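# Seat a finial fully on both curtain pole ends

## Task

Fit one finial onto each of the two ends of the curtain pole, and push each one all the way on until it is fully seated.

## Robot and tools

ROBOT. Two arms, left_arm and right_arm, each ending in a five-digit hand (index, middle, ring, thumb). right_arm has a right hand; left_arm has its mirror image, a left hand. Calibrated base positions in the scene frame: left_arm (+0.027, +0.438, +0.021) m, right_arm (+0.061, -0.338, +0.021) m, each turned only slightly about z. A camera stand is fixed behind the arms. A loose object may occasionally get nudged by an outside push.

FRAMES. Scene frame: origin at table-top height, halfway between the nominal bases; +z up, +x away from the arms over the table, left_arm on the +y side (camera image sides do not follow these names). Fixed cameras and the table use the scene frame. Every hand pose, velocity, Hand target, offset and wrist-camera pose uses that arm's own base frame. Rotations in an offset turn about the Hand target's position.

HAND POINT AXES (right hand): +z runs along straight fingers toward the tips; +x crosses the palm away from the thumb; +y points out of the palm face, which sits at y = -0.062 m. Straight fingertips end roughly 0.12 m past the hand point along +z. A rigid mast near the wrist (x +0.05 to +0.10, z -0.16 to -0.11, up to y +0.06 m) can collide with things. On the left hand +x points toward the thumb, so the mast's x values flip sign.

THE 48-NUMBER ROW. Every row is one flat list of 48 numbers, each in [-1, 1], always covering both arms even if one stays still. Order: left dx, dy, dz, rx, ry, rz; then 16 left hand motor goals; left current_limit; left speed; then the same 24 for the right arm. dx..rz are an offset (not a pose) from that arm's Hand target as it stood when the action or move began, along the arm's base axes; 1.0 equals 0.6 m for dx/dy/dz or 180 degrees for rx/ry/rz, and rx, ry, rz form a single rotation vector. Sending six zeros re-requests the current Hand target. The 16 motor numbers, in this exact order: index_mcp, index_abd, index_pip, index_dip, middle_mcp, middle_abd, middle_pip, middle_dip, ring_mcp, ring_abd, ring_pip, ring_dip, thumb_cmc, thumb_axl, thumb_mcp, thumb_ipl. Each is an absolute goal angle scaled between the hinge's two stops; toward -1 the fingers curl toward the palm. Straight values: _mcp +0.75, _abd 0.00, _pip +0.58, _dip +0.70, thumb_cmc +0.71, thumb_axl +0.68, thumb_mcp +0.23, thumb_ipl +0.17. A zero is a real goal; to leave a hand unchanged, copy back its hand_goal, hand_current_limit and hand_speed. current_limit maps -1..+1 to 0..550 mA (floor 11 mA); speed sets hinge speed to (speed+1)/2 of 8.5 rad/s. Initial values: +0.4 and -0.6.

TOOLS.
- execute_actions(actions, cameras): actions is a list of actions; each action is a table of up to 15 rows, one per 1/30 s step; a shorter table repeats its final row. All rows of one action count from the same start pose. An empty list returns images and the full state.
- move(target, speed, blend, blocking, cameras): straight-line paths for both hand points. target is one 48-number row or up to 15 rows, all offsets from the same Hand targets. speed in m/s, 0.002 to 1, default 0.25 (turning limited to twice that in rad/s), one value or one per target. blend in metres rounds corners (0 = stop at each). blocking=false returns after about 0.5 s while motion continues. Paths ignore obstacles and the other arm.
- wait(seconds 0 to 10, cameras): lets time pass holding the last commands.
- stop(cameras): brakes a running move.
- zoom_image(camera, region [x0, y0, x1, y1] in pixels, at most 504 by 504): closer view of the latest image.
- clear_fault(arm: left_arm or right_arm): clears a reported torque fault.
- finished_scene(scene: current scene number): ends the scene; irreversible.
Cameras: cam_head_left, cam_head_right, cam_high, cam_low, cam_left_wrist, cam_right_wrist (all 672x504); pass ["all"] or a list of names.

RESULTS. Per arm: end_effector_position (m), end_effector_quat_wxyz, velocities (omitted when joints read within noise), Hand target, joint positions and torques. Per hand motor: hand_goal, hand_measured, hand_current_ma, and hand_state (moving, goal, blocked, overload). A move adds a move: line with its ending (done, off_target, moving, held, fault) and limits (paced = pose clipped, held = steps withheld). Alarm lines: MOTOR HOT, OVER-TEMPERATURE FAULT, TORQUE FAULT, HAND FAULT.

BEHAVIOUR. Each step the command is clipped to within 70 mm and 16 degrees of the measured pose. A hand often stops short of its Hand target; a fresh command, even all zeros, pushes on, or send the remaining gap. An arm blocked by something keeps pressing; pull its target back to release. Fingers press only while their goal lies past the object's surface.

AVOID. Dropping or knocking anything off the table, releasing moving parts, fast impacts, hard shoves against fixed or heavy things, and any arm-to-arm or hand-to-hand contact. Contact torque at a joint's limit (waist/shoulder 57, elbow 47.5, forearm roll 25.6, wrist pitch 15.3, wrist roll 16.9 N m) stops that arm until clear_fault. Hand motors near 495 mA for 5 s shut down for 10 s. Long stretching or pushing heats motors up to an 80 °C brake stop. Route paths around, not close past, an arm's own base. Move slowly near contact.

Each tool is called after ">>>" by a JSON object that holds its "op" and its "data", one argument or row to a line.

## Session

>>> {"op": "execute_actions", "data": {
  "actions": [],
  "cameras": ["all"]
}}

Scene clock: 0.00 s.
left_arm: end_effector_position=(+0.8108, -0.2277, +0.0802) hand_goal=(+0.754, +0.000, +0.576, +0.696, +0.754, +0.000, +0.576, +0.696, +0.754, +0.000, +0.576, +0.696, +0.714, +0.678, +0.226, +0.168) hand_measured=(+0.754, +0.000, +0.576, +0.696, +0.754, +0.000, +0.576, +0.696, +0.754, +0.000, +0.576, +0.696, +0.714, +0.678, +0.226, +0.168) hand_current_ma=(+0, +0, +0, +0, +0, +0, +0, +0, +0, +0, +0, +0, +0, +0, +0, +0) hand_state=(goal, goal, goal, goal, goal, goal, goal, goal, goal, goal, goal, goal, goal, goal, goal, goal) hand_current_limit=0.40 hand_speed=-0.60 end_effector_quat_wxyz=(-0.269, +0.713, -0.637, +0.117) | right_arm: end_effector_position=(+0.1765, +0.3055, +0.1758) hand_goal=(+0.754, +0.000, +0.576, +0.696, +0.754, +0.000, +0.576, +0.696, +0.754, +0.000, +0.576, +0.696, +0.714, +0.678, +0.226, +0.168) hand_measured=(+0.754, +0.000, +0.576, +0.696, +0.754, +0.000, +0.576, +0.696, +0.754, +0.000, +0.576, +0.696, +0.714, +0.678, +0.226, +0.168) hand_current_ma=(+0, +0, +0, +0, +0, +0, +0, +0, +0, +0, +0, +0, +0, +0, +0, +0) hand_state=(goal, goal, goal, goal, goal, goal, goal, goal, goal, goal, goal, goal, goal, goal, goal, goal) hand_current_limit=0.40 hand_speed=-0.60 end_effector_quat_wxyz=(-0.398, +0.090, +0.802, +0.437)
Joint positions: left_arm=[-0.319 -1.337 -2.247 0.759 -0.588 -2.578] | right_arm=[0.318 -0.722 -0.378 1.385 -1.179 -1.075]
Joint velocities: within noise
Joint torques (N m): no reading
Hand target: left_arm +0.8108, -0.2277, +0.0802; -0.269, +0.713, -0.637, +0.117 | right_arm +0.1765, +0.3055, +0.1758; -0.398, +0.090, +0.802, +0.437

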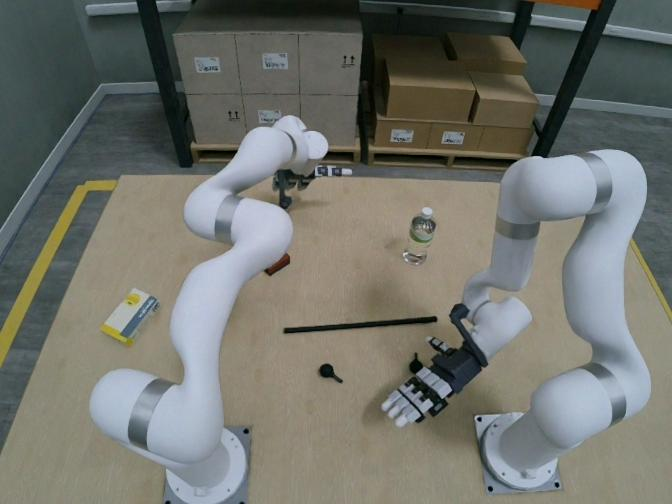

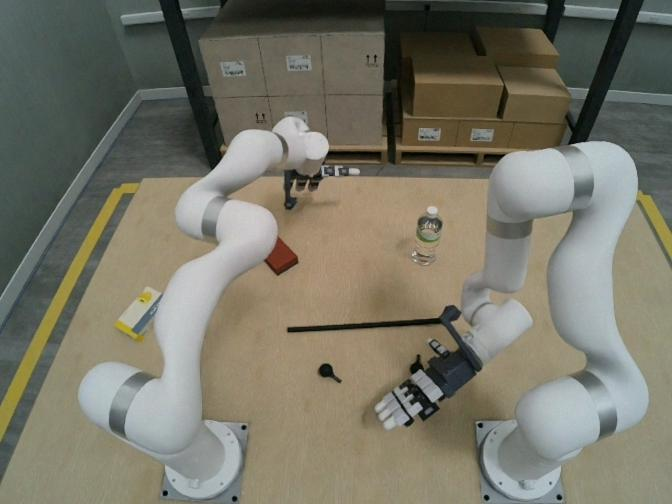

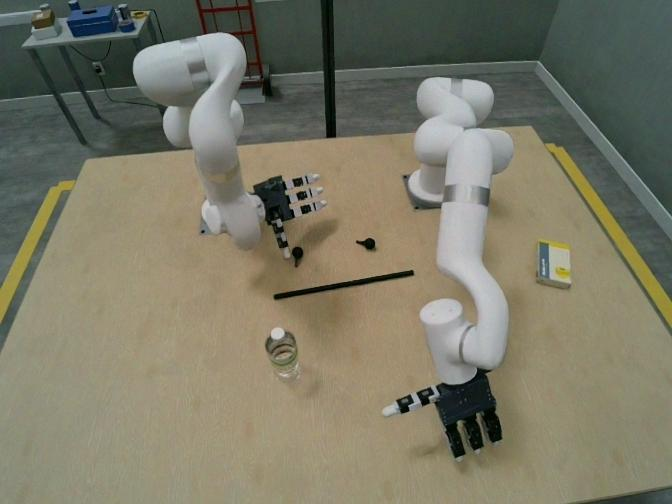

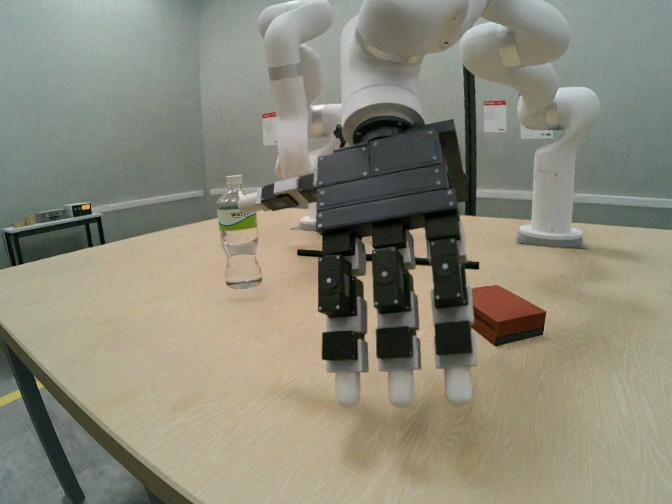

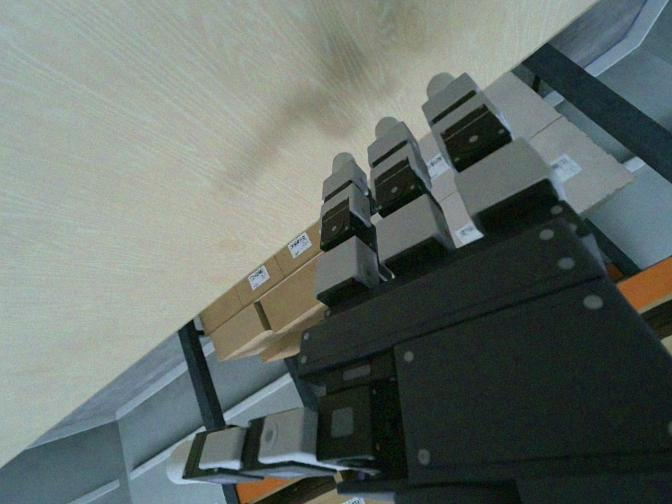

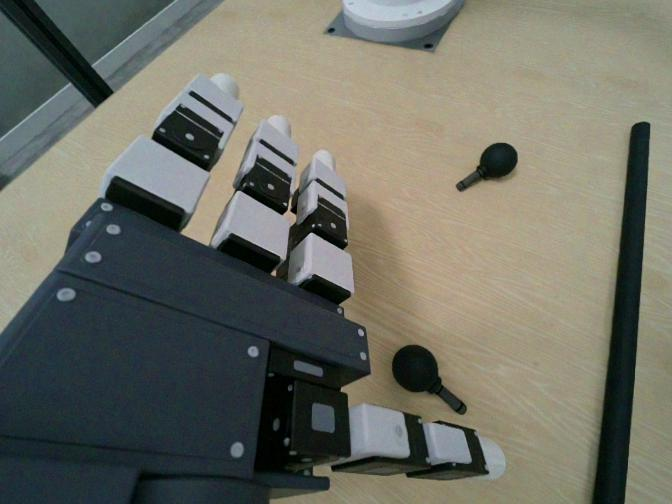

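>>> {"op": "zoom_image", "data": {
  "camera": "cam_head_left",
  "region": [270, 300, 450, 420]
}}

>>> {"op": "zoom_image", "data": {
  "camera": "cam_head_right",
  "region": [270, 300, 450, 420]
}}

>>> {"op": "zoom_image", "data": {
  "camera": "cam_right_wrist",
  "region": [370, 100, 672, 504]
}}

>>> {"op": "zoom_image", "data": {
  "camera": "cam_high",
  "region": [260, 220, 440, 320]
}}

Scaled by 2.800 from the camera's 672x504 image, which has a finer 960x720 frame.

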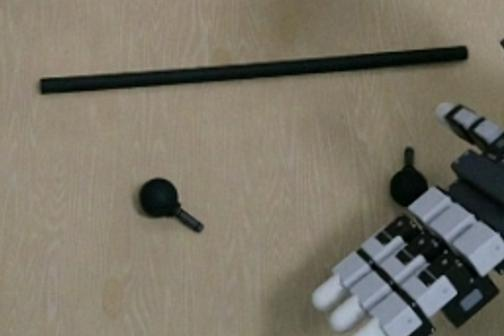

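Scaled by 2.800 from the camera's 672x504 image, which has a finer 960x720 frame.

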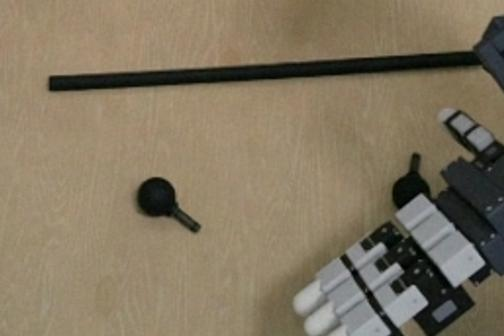

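Scaled by 1.248 from the camera's 672x504 image, which has a finer 960x720 frame.

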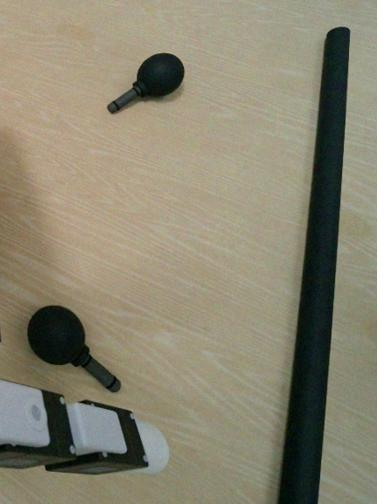

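Scaled by 2.800 from the camera's 672x504 image, which has a finer 960x720 frame.

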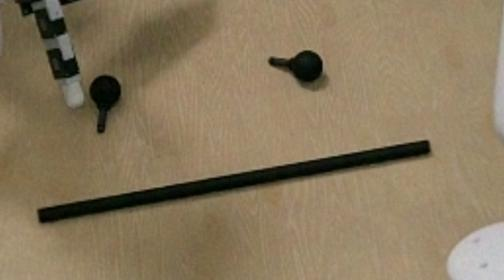

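>>> {"op": "move", "data": {
  "target": [
    [0,0,0.15,0,0,0, 0.685,0,-0.562,0.406, 0.685,0,-0.562,0.406, 0.685,0,-0.562,0.406, -0.671,0.677,0.135,-0.049, 0.4,-0.6, 0.0725,-0.0925,0.1237,-0.298,-0.2715,0.0613, 0.616,0,-0.518,0.551, 0.616,0,-0.518,0.551, -0.07,0,-0.737,-0.174, -0.671,0.677,0.169,-0.049, 0.4,-0.6],
    [-0.588,-0.2165,0.283,-0.0347,-0.1838,-0.0489, 0.685,0,-0.562,0.406, 0.685,0,-0.562,0.406, 0.685,0,-0.562,0.406, -0.671,0.677,0.135,-0.049, 0.4,-0.6, 0.0725,-0.0925,0.1237,-0.298,-0.2715,0.0613, 0.616,0,-0.518,0.551, 0.616,0,-0.518,0.551, -0.07,0,-0.737,-0.174, -0.671,0.677,0.169,-0.049, 0.4,-0.6]
  ],
  "blend": 0.05,
  "cameras": ["all"]
}}

Scene clock: 541.40 s.
left_arm: end_effector_position=(+0.4581, -0.3576, +0.2500) hand_goal=(+0.686, +0.000, -0.562, +0.406, +0.686, +0.000, -0.562, +0.406, +0.686, +0.000, -0.562, +0.406, -0.670, +0.678, +0.136, -0.048) hand_measured=(+0.682, +0.000, -0.558, +0.408, +0.682, +0.000, -0.558, +0.408, +0.682, +0.000, -0.558, +0.410, -0.666, +0.678, +0.134, -0.046) hand_current_ma=(-5, +0, +4, +3, -4, +0, +4, +3, -5, +0, +4, +3, +5, -1, -1, +2) hand_state=(goal, goal, goal, goal, goal, goal, goal, goal, goal, goal, goal, goal, goal, goal, goal, goal) hand_current_limit=0.40 hand_speed=-0.60 end_effector_quat_wxyz=(-0.390, +0.614, -0.579, +0.369) | right_arm: end_effector_position=(+0.2200, +0.2500, +0.2501) hand_goal=(+0.616, +0.000, -0.518, +0.552, +0.616, +0.000, -0.518, +0.552, -0.070, +0.000, -0.736, -0.174, -0.670, +0.678, +0.170, -0.048) hand_measured=(+0.622, +0.000, -0.512, +0.554, +0.624, +0.000, -0.512, +0.556, -0.058, +0.000, -0.734, -0.172, -0.668, +0.678, +0.168, -0.048) hand_current_ma=(+15, +0, +14, +5, +20, +0, +14, +6, +32, +0, +4, +4, +5, -1, -4, +2) hand_state=(goal, goal, goal, goal, goal, goal, goal, goal, goal, goal, goal, goal, goal, goal, goal, goal) hand_current_limit=0.40 hand_speed=-0.60 end_effector_quat_wxyz=(+0.000, +0.000, +1.000, +0.000)
Joint positions: left_arm=[-0.864 -0.331 -0.798 1.963 -0.896 -4.236] | right_arm=[0.697 0.274 -0.319 0 -0.592 0.697]
Joint torques (N m): left_arm=[-5.38 33.28 -11.08 5.32 -4.3 -1.57] | right_arm=[8.33 18.56 -34.92 -2.45 -2.08 1.42]
Hand target: left_arm +0.4580, -0.3576, +0.2500; -0.390, +0.614, -0.579, +0.369 | right_arm +0.2200, +0.2500, +0.2501; +0.000, +0.000, +1.000, +0.000
Off the commanded pose: left_arm 0.000 m, 0 deg | right_arm 0.000 m, 0 deg.
move: done
camera_calibration:
cam_left_wrist: T_world_to_cam=[[0.256739, 0.771358, 0.582315, -0.0168584], [-0.409175, -0.4591, 0.788545, -0.221276], [0.875591, -0.44072, 0.197752, -0.484912], [0, 0, 0, 1]] pos_world=[0.338372, -0.302294, 0.280195]
cam_right_wrist: T_world_to_cam=[[0.75364, 0.656322, 0.0356105, -0.316518], [0.441051, -0.545133, 0.712954, -0.185047], [0.48734, -0.521605, -0.700306, 0.326133], [0, 0, 0, 1]] pos_world=[0.161219, 0.276975, 0.371594]

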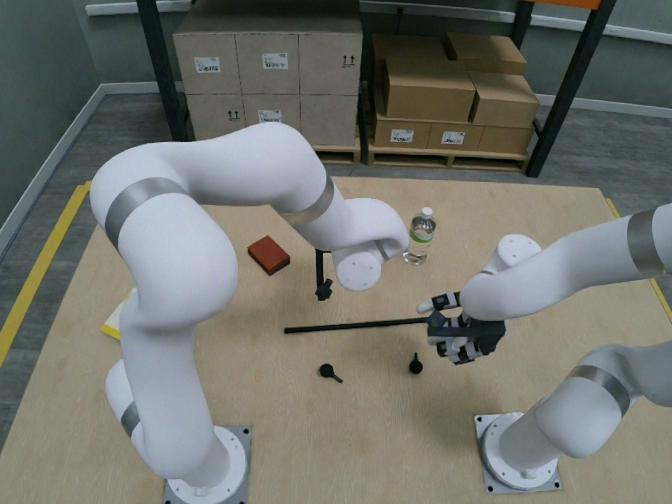

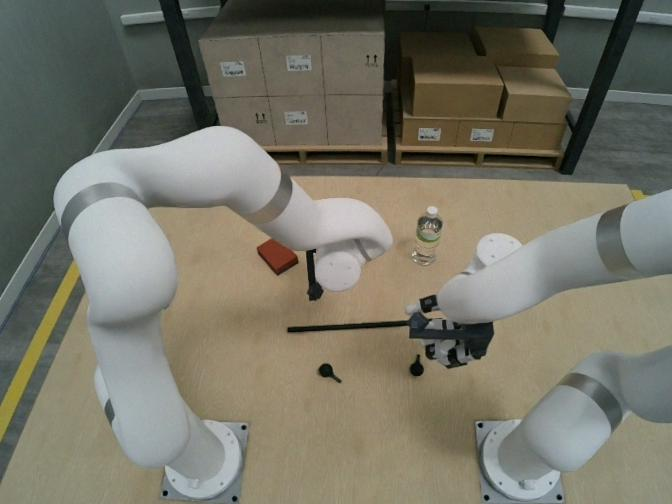

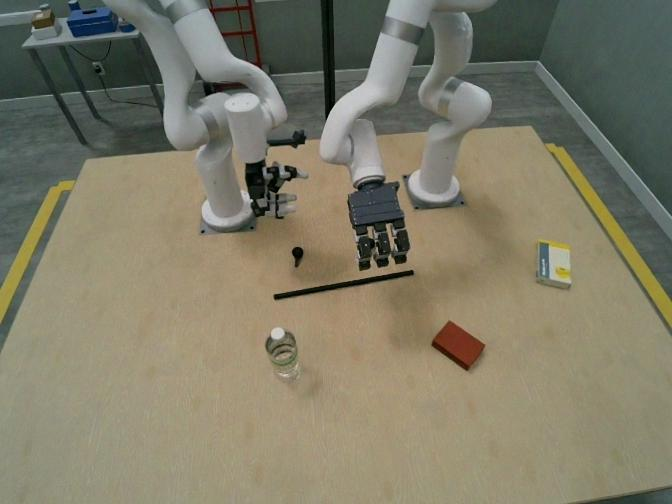

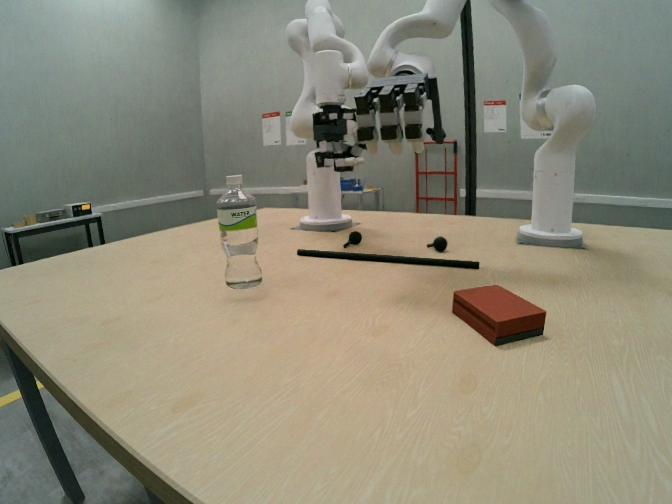

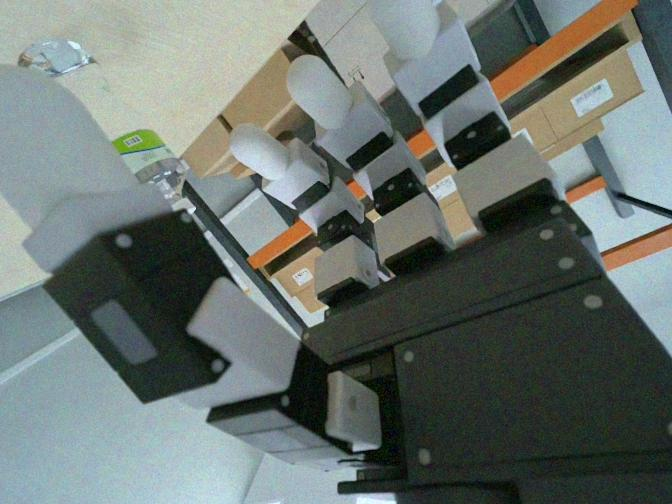

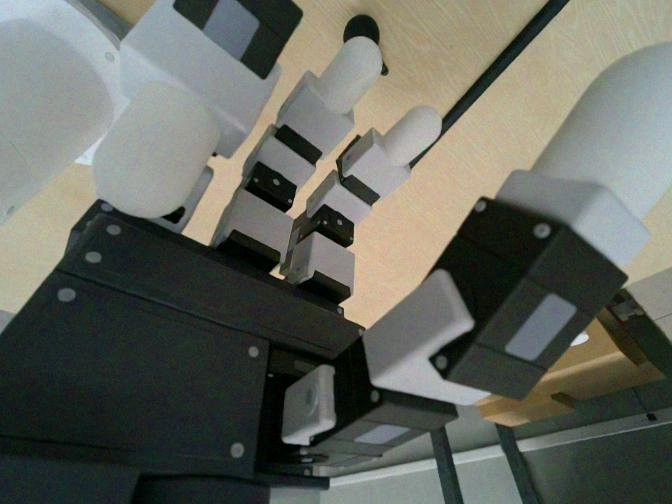

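>>> {"op": "zoom_image", "data": {
  "camera": "cam_right_wrist",
  "region": [280, 0, 480, 150]
}}

Scaled by 2.520 from the camera's 672x504 image, which has a finer 960x720 frame.

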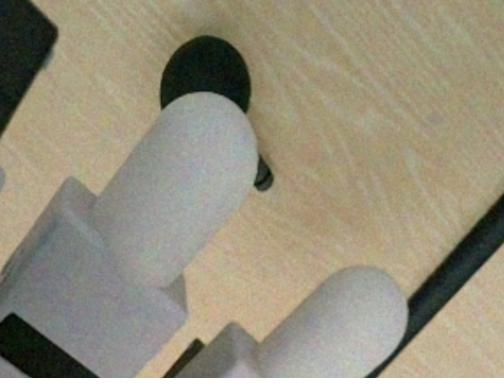

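>>> {"op": "move", "data": {
  "target": [0,0,0,0,0,0, 0.685,0,-0.562,0.406, 0.685,0,-0.562,0.406, 0.685,0,-0.562,0.406, -0.671,0.677,0.135,-0.049, 0.4,-0.6, 0.0528,0.0067,-0.1,-0.3214,-0.2673,0.3817, 0.616,0,-0.518,0.551, 0.616,0,-0.518,0.551, -0.07,0,-0.737,-0.174, -0.671,0.677,0.169,-0.049, 0.4,-0.6],
  "cameras": ["cam_right_wrist","cam_head_right","cam_high","cam_low"]
}}

Scene clock: 573.40 s.
left_arm: end_effector_position=(+0.4580, -0.3576, +0.2500) hand_goal=(+0.686, +0.000, -0.562, +0.406, +0.686, +0.000, -0.562, +0.406, +0.686, +0.000, -0.562, +0.406, -0.670, +0.678, +0.136, -0.048) hand_measured=(+0.682, +0.000, -0.558, +0.408, +0.682, +0.000, -0.558, +0.408, +0.682, +0.000, -0.558, +0.410, -0.666, +0.678, +0.134, -0.046) hand_current_ma=(-5, +0, +4, +3, -4, +0, +4, +3, -5, +0, +4, +3, +5, -1, -1, +2) hand_state=(goal, goal, goal, goal, goal, goal, goal, goal, goal, goal, goal, goal, goal, goal, goal, goal) hand_current_limit=0.40 hand_speed=-0.60 end_effector_quat_wxyz=(-0.390, +0.614, -0.579, +0.369) | right_arm: end_effector_position=(+0.2517, +0.2540, +0.1901) hand_goal=(+0.616, +0.000, -0.518, +0.552, +0.616, +0.000, -0.518, +0.552, -0.070, +0.000, -0.736, -0.174, -0.670, +0.678, +0.170, -0.048) hand_measured=(+0.612, +0.000, -0.514, +0.554, +0.612, +0.000, -0.514, +0.556, -0.068, +0.000, -0.734, -0.172, -0.670, +0.678, +0.168, -0.048) hand_current_ma=(-7, +0, +7, +5, -9, +0, +7, +6, +4, +0, +4, +4, +1, -1, -4, +2) hand_state=(goal, goal, goal, goal, goal, goal, goal, goal, goal, goal, goal, goal, goal, goal, goal, goal) hand_current_limit=0.40 hand_speed=-0.60 end_effector_quat_wxyz=(+0.367, -0.524, +0.630, -0.441)
Joint positions: left_arm=[-0.864 -0.331 -0.798 1.963 -0.896 -4.236] | right_arm=[1.301 -0.178 -0.31 -1.609 -1.213 1.431]
Joint torques (N m): left_arm=[-4.69 32.66 -10.88 5.96 -2.82 -0.16] | right_arm=[6.79 3.8 -6.24 -3.24 -3.17 1.39]
Hand target: left_arm +0.4580, -0.3576, +0.2500; -0.390, +0.614, -0.579, +0.369 | right_arm +0.2517, +0.2540, +0.1901; +0.367, -0.524, +0.630, -0.441
Off the commanded pose: left_arm 0.000 m, 0 deg | right_arm 0.000 m, 0 deg.
move: done
camera_calibration:
cam_right_wrist: T_world_to_cam=[[-0.116028, 0.788387, -0.604139, -0.0339902], [-0.39467, 0.521572, 0.756438, -0.222914], [0.911468, 0.326203, 0.250636, -0.232085], [0, 0, 0, 1]] pos_world=[0.119616, 0.21877, 0.206255]
Images, in order (width x height): cam_head_right 672x504, cam_high 672x504, cam_low 672x504, cam_right_wrist 672x504.

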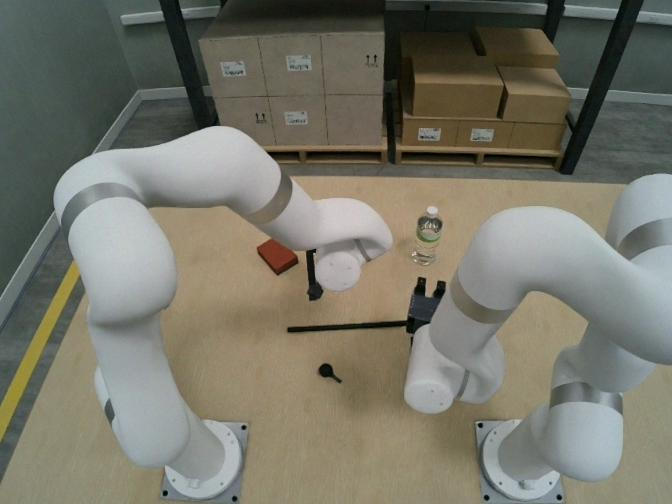

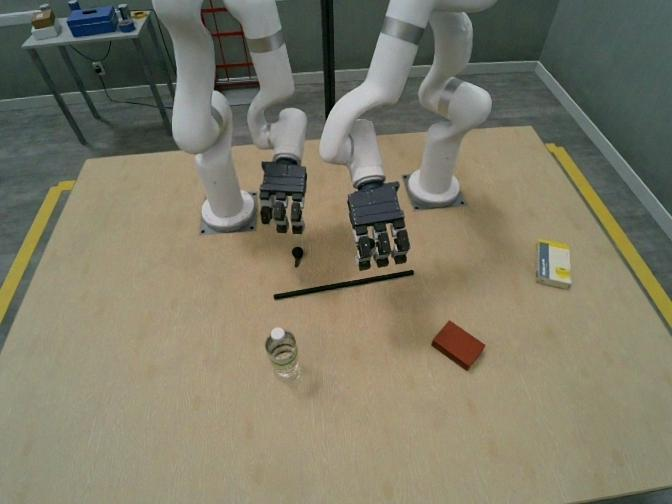

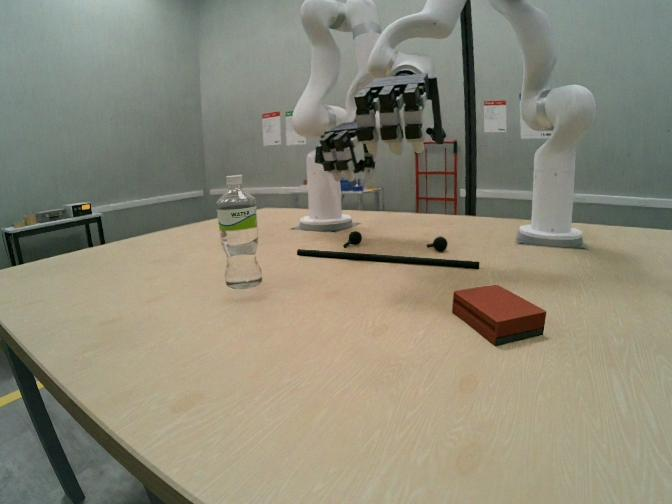

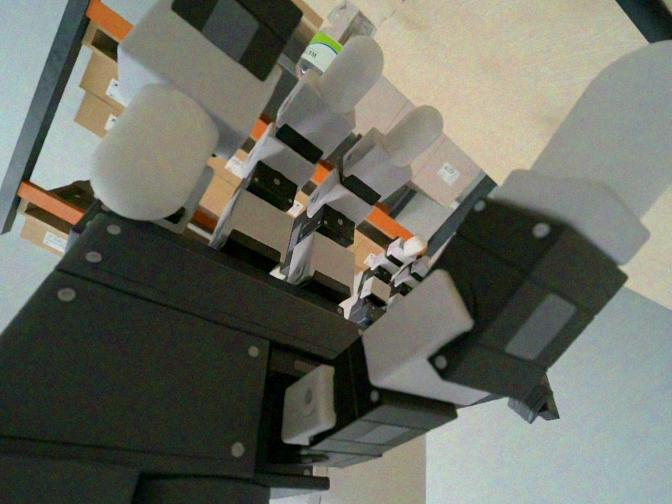

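>>> {"op": "move", "data": {
  "target": [0,0,0,0,0,0, 0.685,0,-0.562,0.406, 0.685,0,-0.562,0.406, 0.685,0,-0.562,0.406, -0.671,0.677,0.135,-0.049, 0.4,-0.6, 0,0,-0.2,0,0,0, 0.616,0,-0.518,0.551, 0.616,0,-0.518,0.551, -0.07,0,-0.737,-0.174, -0.671,0.677,0.169,-0.049, 0.4,-0.6],
  "cameras": ["cam_right_wrist","cam_low"]
}}

>>> {"op": "zoom_image", "data": {
  "camera": "cam_right_wrist",
  "region": [250, 0, 672, 320]
}}

>>> {"op": "zoom_image", "data": {
  "camera": "cam_low",
  "region": [280, 160, 440, 280]
}}

Scene clock: 582.70 s.
left_arm: end_effector_position=(+0.4580, -0.3576, +0.2500) hand_goal=(+0.686, +0.000, -0.562, +0.406, +0.686, +0.000, -0.562, +0.406, +0.686, +0.000, -0.562, +0.406, -0.670, +0.678, +0.136, -0.048) hand_measured=(+0.682, +0.000, -0.558, +0.408, +0.682, +0.000, -0.558, +0.408, +0.682, +0.000, -0.558, +0.410, -0.666, +0.678, +0.134, -0.046) hand_current_ma=(-5, +0, +4, +3, -4, +0, +4, +3, -5, +0, +4, +3, +5, -1, -1, +2) hand_state=(goal, goal, goal, goal, goal, goal, goal, goal, goal, goal, goal, goal, goal, goal, goal, goal) hand_current_limit=0.40 hand_speed=-0.60 end_effector_quat_wxyz=(-0.390, +0.614, -0.579, +0.369) | right_arm: end_effector_position=(+0.2517, +0.2540, +0.0701) hand_goal=(+0.616, +0.000, -0.518, +0.552, +0.616, +0.000, -0.518, +0.552, -0.070, +0.000, -0.736, -0.174, -0.670, +0.678, +0.170, -0.048) hand_measured=(+0.612, +0.000, -0.514, +0.554, +0.610, +0.000, -0.514, +0.556, -0.068, +0.000, -0.734, -0.172, -0.670, +0.678, +0.168, -0.048) hand_current_ma=(-8, +0, +7, +5, -11, +0, +7, +6, +3, +0, +4, +4, +1, -1, -4, +2) hand_state=(goal, goal, goal, goal, goal, goal, goal, goal, goal, goal, goal, goal, goal, goal, goal, goal) hand_current_limit=0.40 hand_speed=-0.60 end_effector_quat_wxyz=(+0.367, -0.524, +0.630, -0.441)
Joint positions: left_arm=[-0.864 -0.331 -0.798 1.963 -0.896 -4.236] | right_arm=[1.301 -0.647 -0.394 -1.745 -1.254 1.837]
Joint torques (N m): left_arm=[-5.95 32.37 -10.58 5.45 -1.91 0.69] | right_arm=[-5.47 10.72 -14.81 -2.63 -3.29 1.34]
Hand target: left_arm +0.4580, -0.3576, +0.2500; -0.390, +0.614, -0.579, +0.369 | right_arm +0.2517, +0.2540, +0.0701; +0.367, -0.524, +0.630, -0.441
Off the commanded pose: left_arm 0.000 m, 0 deg | right_arm 0.000 m, 0 deg.
move: done
camera_calibration:
cam_right_wrist: T_world_to_cam=[[-0.115999, 0.78835, -0.604192, -0.106478], [-0.394677, 0.521628, 0.756395, -0.132149], [0.911468, 0.326202, 0.250636, -0.202008], [0, 0, 0, 1]] pos_world=[0.119616, 0.21877, 0.0862547]
Images, in order (width x height): cam_low 672x504, cam_right_wrist 672x504.

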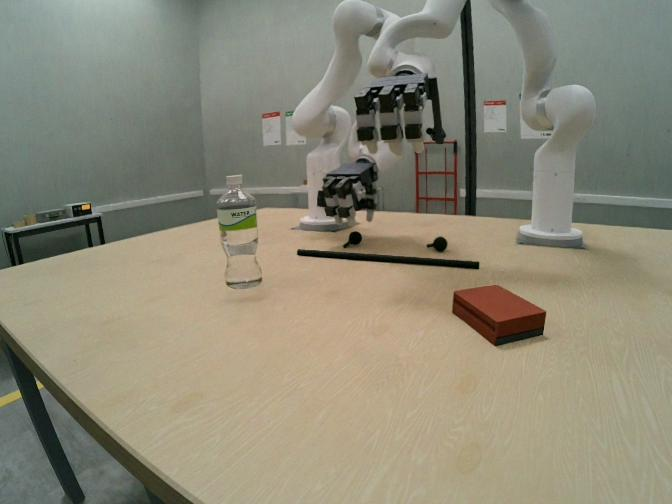

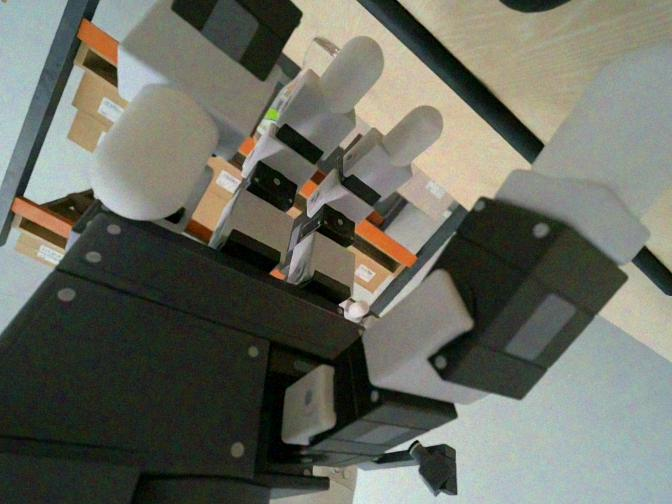

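Scaled by 1.194 from the camera's 672x504 image, which has a finer 960x720 frame.

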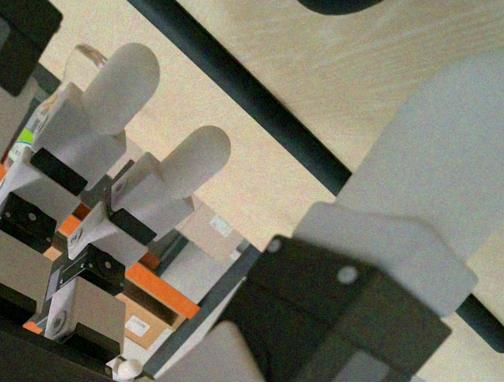

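Scaled by 3.150 from the camera's 672x504 image, which has a finer 960x720 frame.

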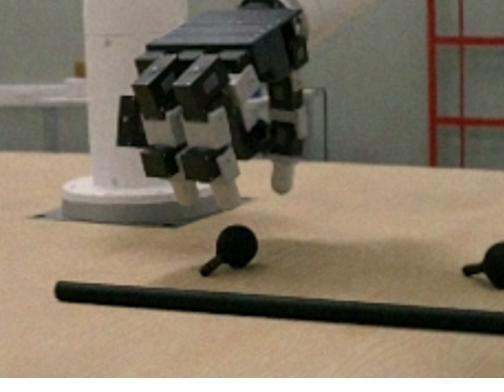

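>>> {"op": "move", "data": {
  "target": [0,0,0,0,0,0, 0.685,0,-0.562,0.406, 0.685,0,-0.562,0.406, 0.685,0,-0.562,0.406, -0.671,0.677,0.135,-0.049, 0.4,-0.6, 0,0,-0.043,0,0,0, 0.616,0,-0.518,0.551, 0.616,0,-0.518,0.551, -0.07,0,-0.737,-0.174, -0.671,0.677,0.169,-0.049, 0.4,-0.6],
  "speed": 0.12,
  "cameras": ["cam_right_wrist"]
}}

>>> {"op": "zoom_image", "data": {
  "camera": "cam_right_wrist",
  "region": [250, 0, 672, 320]
}}

Scene clock: 593.47 s.
left_arm: end_effector_position=(+0.4580, -0.3576, +0.2500) hand_goal=(+0.686, +0.000, -0.562, +0.406, +0.686, +0.000, -0.562, +0.406, +0.686, +0.000, -0.562, +0.406, -0.670, +0.678, +0.136, -0.048) hand_measured=(+0.682, +0.000, -0.558, +0.408, +0.682, +0.000, -0.558, +0.408, +0.682, +0.000, -0.558, +0.410, -0.666, +0.678, +0.134, -0.046) hand_current_ma=(-5, +0, +4, +3, -4, +0, +4, +3, -5, +0, +4, +3, +5, -1, -1, +2) hand_state=(goal, goal, goal, goal, goal, goal, goal, goal, goal, goal, goal, goal, goal, goal, goal, goal) hand_current_limit=0.40 hand_speed=-0.60 end_effector_quat_wxyz=(-0.390, +0.614, -0.579, +0.369) | right_arm: end_effector_position=(+0.2517, +0.2540, +0.0443) hand_goal=(+0.616, +0.000, -0.518, +0.552, +0.616, +0.000, -0.518, +0.552, -0.070, +0.000, -0.736, -0.174, -0.670, +0.678, +0.170, -0.048) hand_measured=(+0.612, +0.000, -0.514, +0.554, +0.610, +0.000, -0.514, +0.556, -0.068, +0.000, -0.734, -0.172, -0.670, +0.678, +0.168, -0.048) hand_current_ma=(-8, +0, +7, +5, -11, +0, +7, +6, +3, +0, +4, +4, +1, -1, -4, +2) hand_state=(goal, goal, goal, goal, goal, goal, goal, goal, goal, goal, goal, goal, goal, goal, goal, goal) hand_current_limit=0.40 hand_speed=-0.60 end_effector_quat_wxyz=(+0.367, -0.524, +0.630, -0.441)
Joint positions: left_arm=[-0.864 -0.331 -0.798 1.963 -0.896 -4.236] | right_arm=[1.301 -0.744 -0.427 -1.765 -1.266 1.903]
Joint torques (N m): left_arm=[-5.53 32.71 -11.88 5.69 -1.1 1.43] | right_arm=[4.37 9.89 -12.25 -2.77 -3.09 1.45]
Hand target: left_arm +0.4580, -0.3576, +0.2500; -0.390, +0.614, -0.579, +0.369 | right_arm +0.2517, +0.2540, +0.0443; +0.367, -0.524, +0.630, -0.441
Off the commanded pose: left_arm 0.000 m, 0 deg | right_arm 0.000 m, 0 deg.
move: done
camera_calibration:
cam_right_wrist: T_world_to_cam=[[-0.115999, 0.78835, -0.604192, -0.122066], [-0.394677, 0.521628, 0.756395, -0.112634], [0.911468, 0.326202, 0.250636, -0.195542], [0, 0, 0, 1]] pos_world=[0.119616, 0.21877, 0.0604547]
Images, in order (width x height): cam_right_wrist 672x504.

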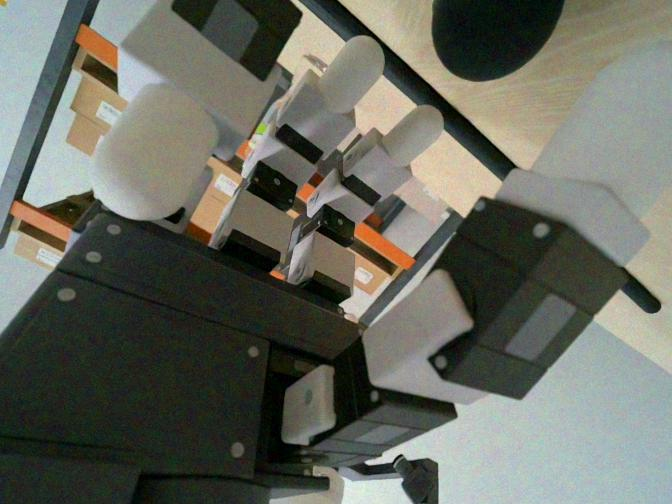

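Scaled by 1.194 from the camera's 672x504 image, which has a finer 960x720 frame.

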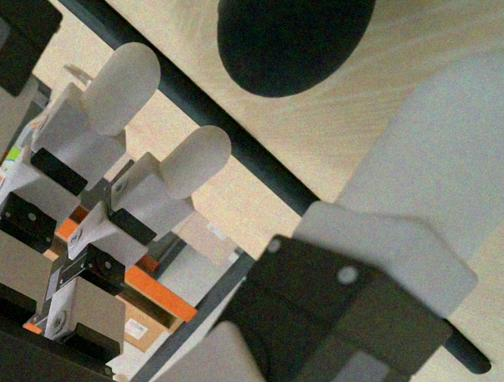

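>>> {"op": "move", "data": {
  "target": [0,0,0,0,0,0, 0.685,0,-0.562,0.406, 0.685,0,-0.562,0.406, 0.685,0,-0.562,0.406, -0.671,0.677,0.135,-0.049, 0.4,-0.6, -0.011,-0.0112,-0.0238,0,0,0, 0.616,0,-0.518,0.551, 0.616,0,-0.518,0.551, -0.07,0,-0.737,-0.174, -0.671,0.677,0.169,-0.049, 0.4,-0.6],
  "speed": 0.1,
  "cameras": ["cam_right_wrist"]
}}

>>> {"op": "zoom_image", "data": {
  "camera": "cam_right_wrist",
  "region": [250, 0, 672, 320]
}}

Scene clock: 624.07 s.
left_arm: end_effector_position=(+0.4580, -0.3576, +0.2500) hand_goal=(+0.686, +0.000, -0.562, +0.406, +0.686, +0.000, -0.562, +0.406, +0.686, +0.000, -0.562, +0.406, -0.670, +0.678, +0.136, -0.048) hand_measured=(+0.682, +0.000, -0.558, +0.408, +0.682, +0.000, -0.558, +0.408, +0.682, +0.000, -0.558, +0.410, -0.666, +0.678, +0.134, -0.046) hand_current_ma=(-5, +0, +4, +3, -4, +0, +4, +3, -5, +0, +4, +3, +5, -1, -1, +2) hand_state=(goal, goal, goal, goal, goal, goal, goal, goal, goal, goal, goal, goal, goal, goal, goal, goal) hand_current_limit=0.40 hand_speed=-0.60 end_effector_quat_wxyz=(-0.390, +0.614, -0.579, +0.369) | right_arm: end_effector_position=(+0.2451, +0.2473, +0.0300) hand_goal=(+0.616, +0.000, -0.518, +0.552, +0.616, +0.000, -0.518, +0.552, -0.070, +0.000, -0.736, -0.174, -0.670, +0.678, +0.170, -0.048) hand_measured=(+0.612, +0.000, -0.514, +0.554, +0.610, +0.000, -0.514, +0.556, -0.068, +0.000, -0.734, -0.172, -0.670, +0.678, +0.168, -0.048) hand_current_ma=(-8, +0, +7, +5, -11, +0, +7, +6, +3, +0, +4, +4, +1, -1, -4, +2) hand_state=(goal, goal, goal, goal, goal, goal, goal, goal, goal, goal, goal, goal, goal, goal, goal, goal) hand_current_limit=0.40 hand_speed=-0.60 end_effector_quat_wxyz=(+0.367, -0.524, +0.630, -0.440)
Joint positions: left_arm=[-0.864 -0.331 -0.798 1.963 -0.896 -4.236] | right_arm=[1.318 -0.797 -0.429 -1.765 -1.27 1.957]
Joint torques (N m): left_arm=[-6.29 32.35 -11.3 5.29 -0.27 1.4] | right_arm=[7.34 10.85 -10.9 3.56 -3.15 1.49]
Hand target: left_arm +0.4580, -0.3576, +0.2500; -0.390, +0.614, -0.579, +0.369 | right_arm +0.2451, +0.2473, +0.0300; +0.367, -0.524, +0.630, -0.441
Off the commanded pose: left_arm 0.000 m, 0 deg | right_arm 0.000 m, 0 deg.
move: done
camera_calibration:
cam_right_wrist: T_world_to_cam=[[-0.11615, 0.788335, -0.604183, -0.126109], [-0.39465, 0.52159, 0.756436, -0.101001], [0.911461, 0.3263, 0.250534, -0.183797], [0, 0, 0, 1]] pos_world=[0.113016, 0.21207, 0.0462548]
Images, in order (width x height): cam_right_wrist 672x504.

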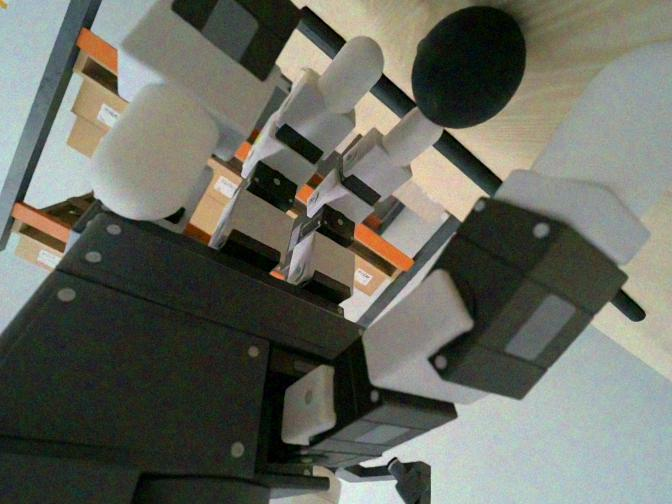

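Scaled by 1.194 from the camera's 672x504 image, which has a finer 960x720 frame.

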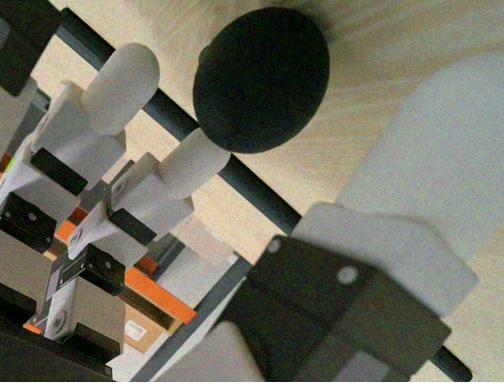

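>>> {"op": "move", "data": {
  "target": [
    [0,0,0,0,0,0, 0.685,0,-0.562,0.406, 0.685,0,-0.562,0.406, 0.685,0,-0.562,0.406, -0.671,0.677,0.135,-0.049, 0.4,-0.6, 0,0,-0.022,0,0,0, 0.616,0,-0.518,0.551, 0.616,0,-0.518,0.551, -0.07,0,-0.737,-0.174, -0.671,0.677,0.169,-0.049, 0.2,-0.85],
    [0,0,0,0,0,0, 0.685,0,-0.562,0.406, 0.685,0,-0.562,0.406, 0.685,0,-0.562,0.406, -0.671,0.677,0.135,-0.049, 0.4,-0.6, 0,0,-0.022,0,0,0, 0.301,0,-0.518,0.551, 0.301,0,-0.518,0.551, -0.07,0,-0.737,-0.174, -0.671,0.677,-0.124,-0.049, 0.2,-0.85]
  ],
  "speed": 0.08,
  "cameras": ["cam_right_wrist"]
}}

>>> {"op": "zoom_image", "data": {
  "camera": "cam_right_wrist",
  "region": [250, 0, 672, 320]
}}

Scene clock: 643.20 s.
left_arm: end_effector_position=(+0.4580, -0.3576, +0.2500) hand_goal=(+0.686, +0.000, -0.562, +0.406, +0.686, +0.000, -0.562, +0.406, +0.686, +0.000, -0.562, +0.406, -0.670, +0.678, +0.136, -0.048) hand_measured=(+0.682, +0.000, -0.558, +0.408, +0.682, +0.000, -0.558, +0.408, +0.682, +0.000, -0.558, +0.410, -0.666, +0.678, +0.134, -0.046) hand_current_ma=(-5, +0, +4, +3, -4, +0, +4, +3, -5, +0, +4, +3, +5, -1, -1, +2) hand_state=(goal, goal, goal, goal, goal, goal, goal, goal, goal, goal, goal, goal, goal, goal, goal, goal) hand_current_limit=0.40 hand_speed=-0.60 end_effector_quat_wxyz=(-0.390, +0.614, -0.579, +0.369) | right_arm: end_effector_position=(+0.2451, +0.2473, +0.0168) hand_goal=(+0.302, +0.000, -0.518, +0.552, +0.302, +0.000, -0.518, +0.552, -0.070, +0.000, -0.736, -0.174, -0.670, +0.678, -0.124, -0.048) hand_measured=(+0.348, +0.002, -0.508, +0.554, +0.354, -0.002, -0.510, +0.556, -0.068, +0.000, -0.734, -0.172, -0.670, +0.678, -0.032, -0.036) hand_current_ma=(+157, +4, +24, +5, +185, -3, +19, +6, +3, +0, +4, +4, +1, -1, +330, +41) hand_state=(blocked, goal, goal, goal, blocked, goal, goal, goal, goal, goal, goal, goal, goal, goal, blocked, goal) hand_current_limit=0.20 hand_speed=-0.85 end_effector_quat_wxyz=(+0.367, -0.524, +0.630, -0.441)
Joint positions: left_arm=[-0.864 -0.331 -0.798 1.963 -0.896 -4.236] | right_arm=[1.319 -0.845 -0.449 -1.773 -1.276 1.986]
Joint torques (N m): left_arm=[-4.52 32.93 -10.78 5.52 0.13 1.41] | right_arm=[-1.33 11.37 -9.84 -2.52 -2.72 1.36]
Hand target: left_arm +0.4580, -0.3576, +0.2500; -0.390, +0.614, -0.579, +0.369 | right_arm +0.2451, +0.2473, +0.0168; +0.367, -0.524, +0.630, -0.441
Off the commanded pose: left_arm 0.000 m, 0 deg | right_arm 0.000 m, 0 deg.
move: done
camera_calibration:
cam_right_wrist: T_world_to_cam=[[-0.116066, 0.788318, -0.604221, -0.134149], [-0.394726, 0.521621, 0.756375, -0.0909358], [0.911439, 0.326291, 0.250627, -0.180463], [0, 0, 0, 1]] pos_world=[0.113016, 0.21207, 0.0329546]
Images, in order (width x height): cam_right_wrist 672x504.

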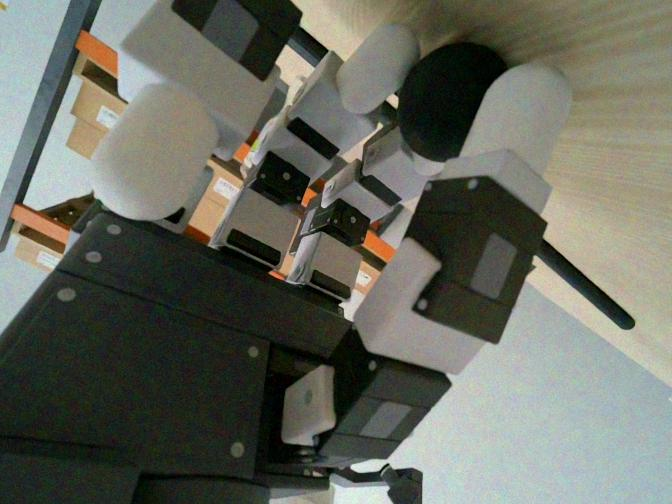

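Scaled by 1.194 from the camera's 672x504 image, which has a finer 960x720 frame.

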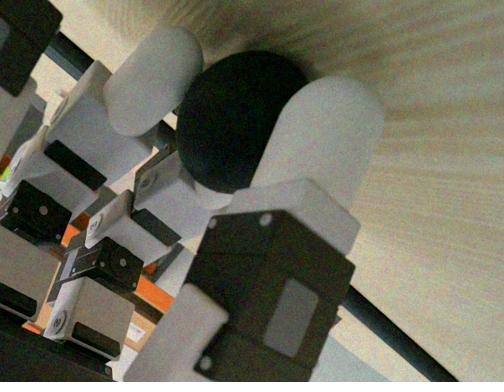

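>>> {"op": "move", "data": {
  "target": [0,0,0,0,0,0, 0.685,0,-0.562,0.406, 0.685,0,-0.562,0.406, 0.685,0,-0.562,0.406, -0.671,0.677,0.135,-0.049, 0.4,-0.6, 0,0,0.05,0,0,0, 0.302,0,-0.518,0.552, 0.302,0,-0.518,0.552, -0.07,0,-0.736,-0.174, -0.67,0.678,-0.124,-0.048, 0.2,-0.85],
  "speed": 0.08,
  "cameras": ["cam_right_wrist","cam_low"]
}}

>>> {"op": "zoom_image", "data": {
  "camera": "cam_right_wrist",
  "region": [250, 0, 672, 320]
}}

>>> {"op": "zoom_image", "data": {
  "camera": "cam_low",
  "region": [280, 160, 440, 280]
}}

Scene clock: 652.97 s.
left_arm: end_effector_position=(+0.4580, -0.3576, +0.2500) hand_goal=(+0.686, +0.000, -0.562, +0.406, +0.686, +0.000, -0.562, +0.406, +0.686, +0.000, -0.562, +0.406, -0.670, +0.678, +0.136, -0.048) hand_measured=(+0.682, +0.000, -0.558, +0.408, +0.682, +0.000, -0.558, +0.408, +0.682, +0.000, -0.558, +0.410, -0.666, +0.678, +0.134, -0.046) hand_current_ma=(-5, +0, +4, +3, -4, +0, +4, +3, -5, +0, +4, +3, +5, -1, -1, +2) hand_state=(goal, goal, goal, goal, goal, goal, goal, goal, goal, goal, goal, goal, goal, goal, goal, goal) hand_current_limit=0.40 hand_speed=-0.60 end_effector_quat_wxyz=(-0.390, +0.614, -0.579, +0.369) | right_arm: end_effector_position=(+0.2451, +0.2473, +0.0468) hand_goal=(+0.302, +0.000, -0.518, +0.552, +0.302, +0.000, -0.518, +0.552, -0.070, +0.000, -0.736, -0.174, -0.670, +0.678, -0.124, -0.048) hand_measured=(+0.340, +0.004, -0.500, +0.558, +0.346, -0.002, -0.500, +0.560, -0.068, +0.000, -0.734, -0.172, -0.668, +0.678, -0.032, -0.034) hand_current_ma=(+128, +5, +48, +15, +151, -4, +46, +16, +3, +0, +4, +4, +1, -1, +330, +52) hand_state=(blocked, goal, goal, goal, blocked, goal, goal, goal, goal, goal, goal, goal, goal, goal, blocked, goal) hand_current_limit=0.20 hand_speed=-0.85 end_effector_quat_wxyz=(+0.367, -0.524, +0.630, -0.441)
Joint positions: left_arm=[-0.864 -0.331 -0.798 1.963 -0.896 -4.236] | right_arm=[1.318 -0.734 -0.405 -1.753 -1.263 1.917]
Joint torques (N m): left_arm=[-6.27 32.55 -10.99 5.12 0.11 1.37] | right_arm=[4.8 32.98 5.72 2.71 0.83 -1.27]
Hand target: left_arm +0.4580, -0.3576, +0.2500; -0.390, +0.614, -0.579, +0.369 | right_arm +0.2451, +0.2473, +0.0468; +0.367, -0.524, +0.630, -0.441
Off the commanded pose: left_arm 0.000 m, 0 deg | right_arm 0.000 m, 0 deg.
move: done
camera_calibration:
cam_right_wrist: T_world_to_cam=[[-0.11589, 0.788345, -0.60422, -0.116049], [-0.3946, 0.521711, 0.756378, -0.113661], [0.911515, 0.326082, 0.25062, -0.187946], [0, 0, 0, 1]] pos_world=[0.113017, 0.21207, 0.0629546]
Images, in order (width x height): cam_low 672x504, cam_right_wrist 672x504.

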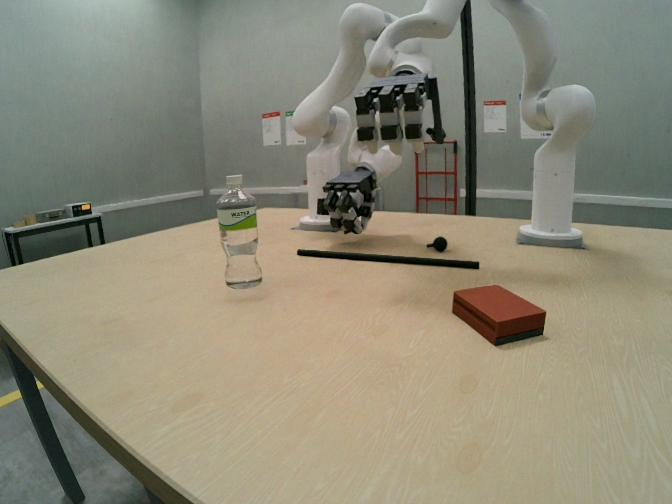

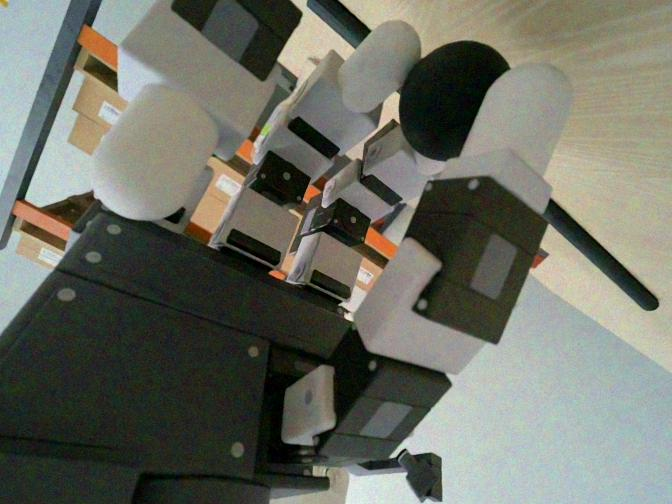

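Scaled by 1.194 from the camera's 672x504 image, which has a finer 960x720 frame.

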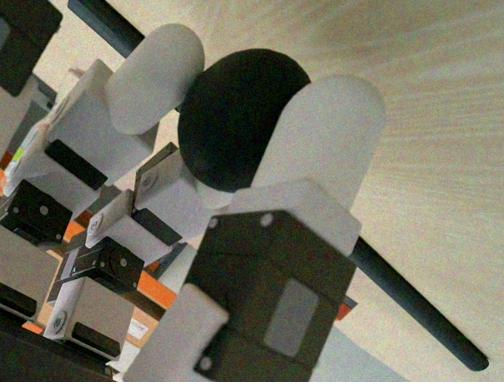

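Scaled by 3.150 from the camera's 672x504 image, which has a finer 960x720 frame.

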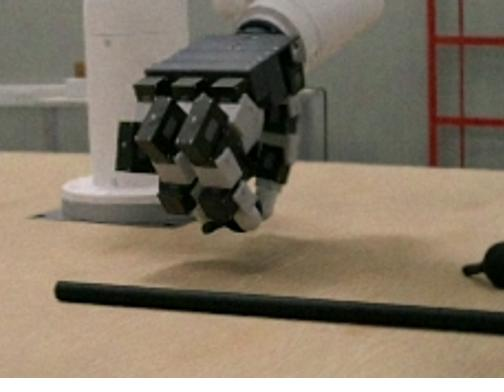

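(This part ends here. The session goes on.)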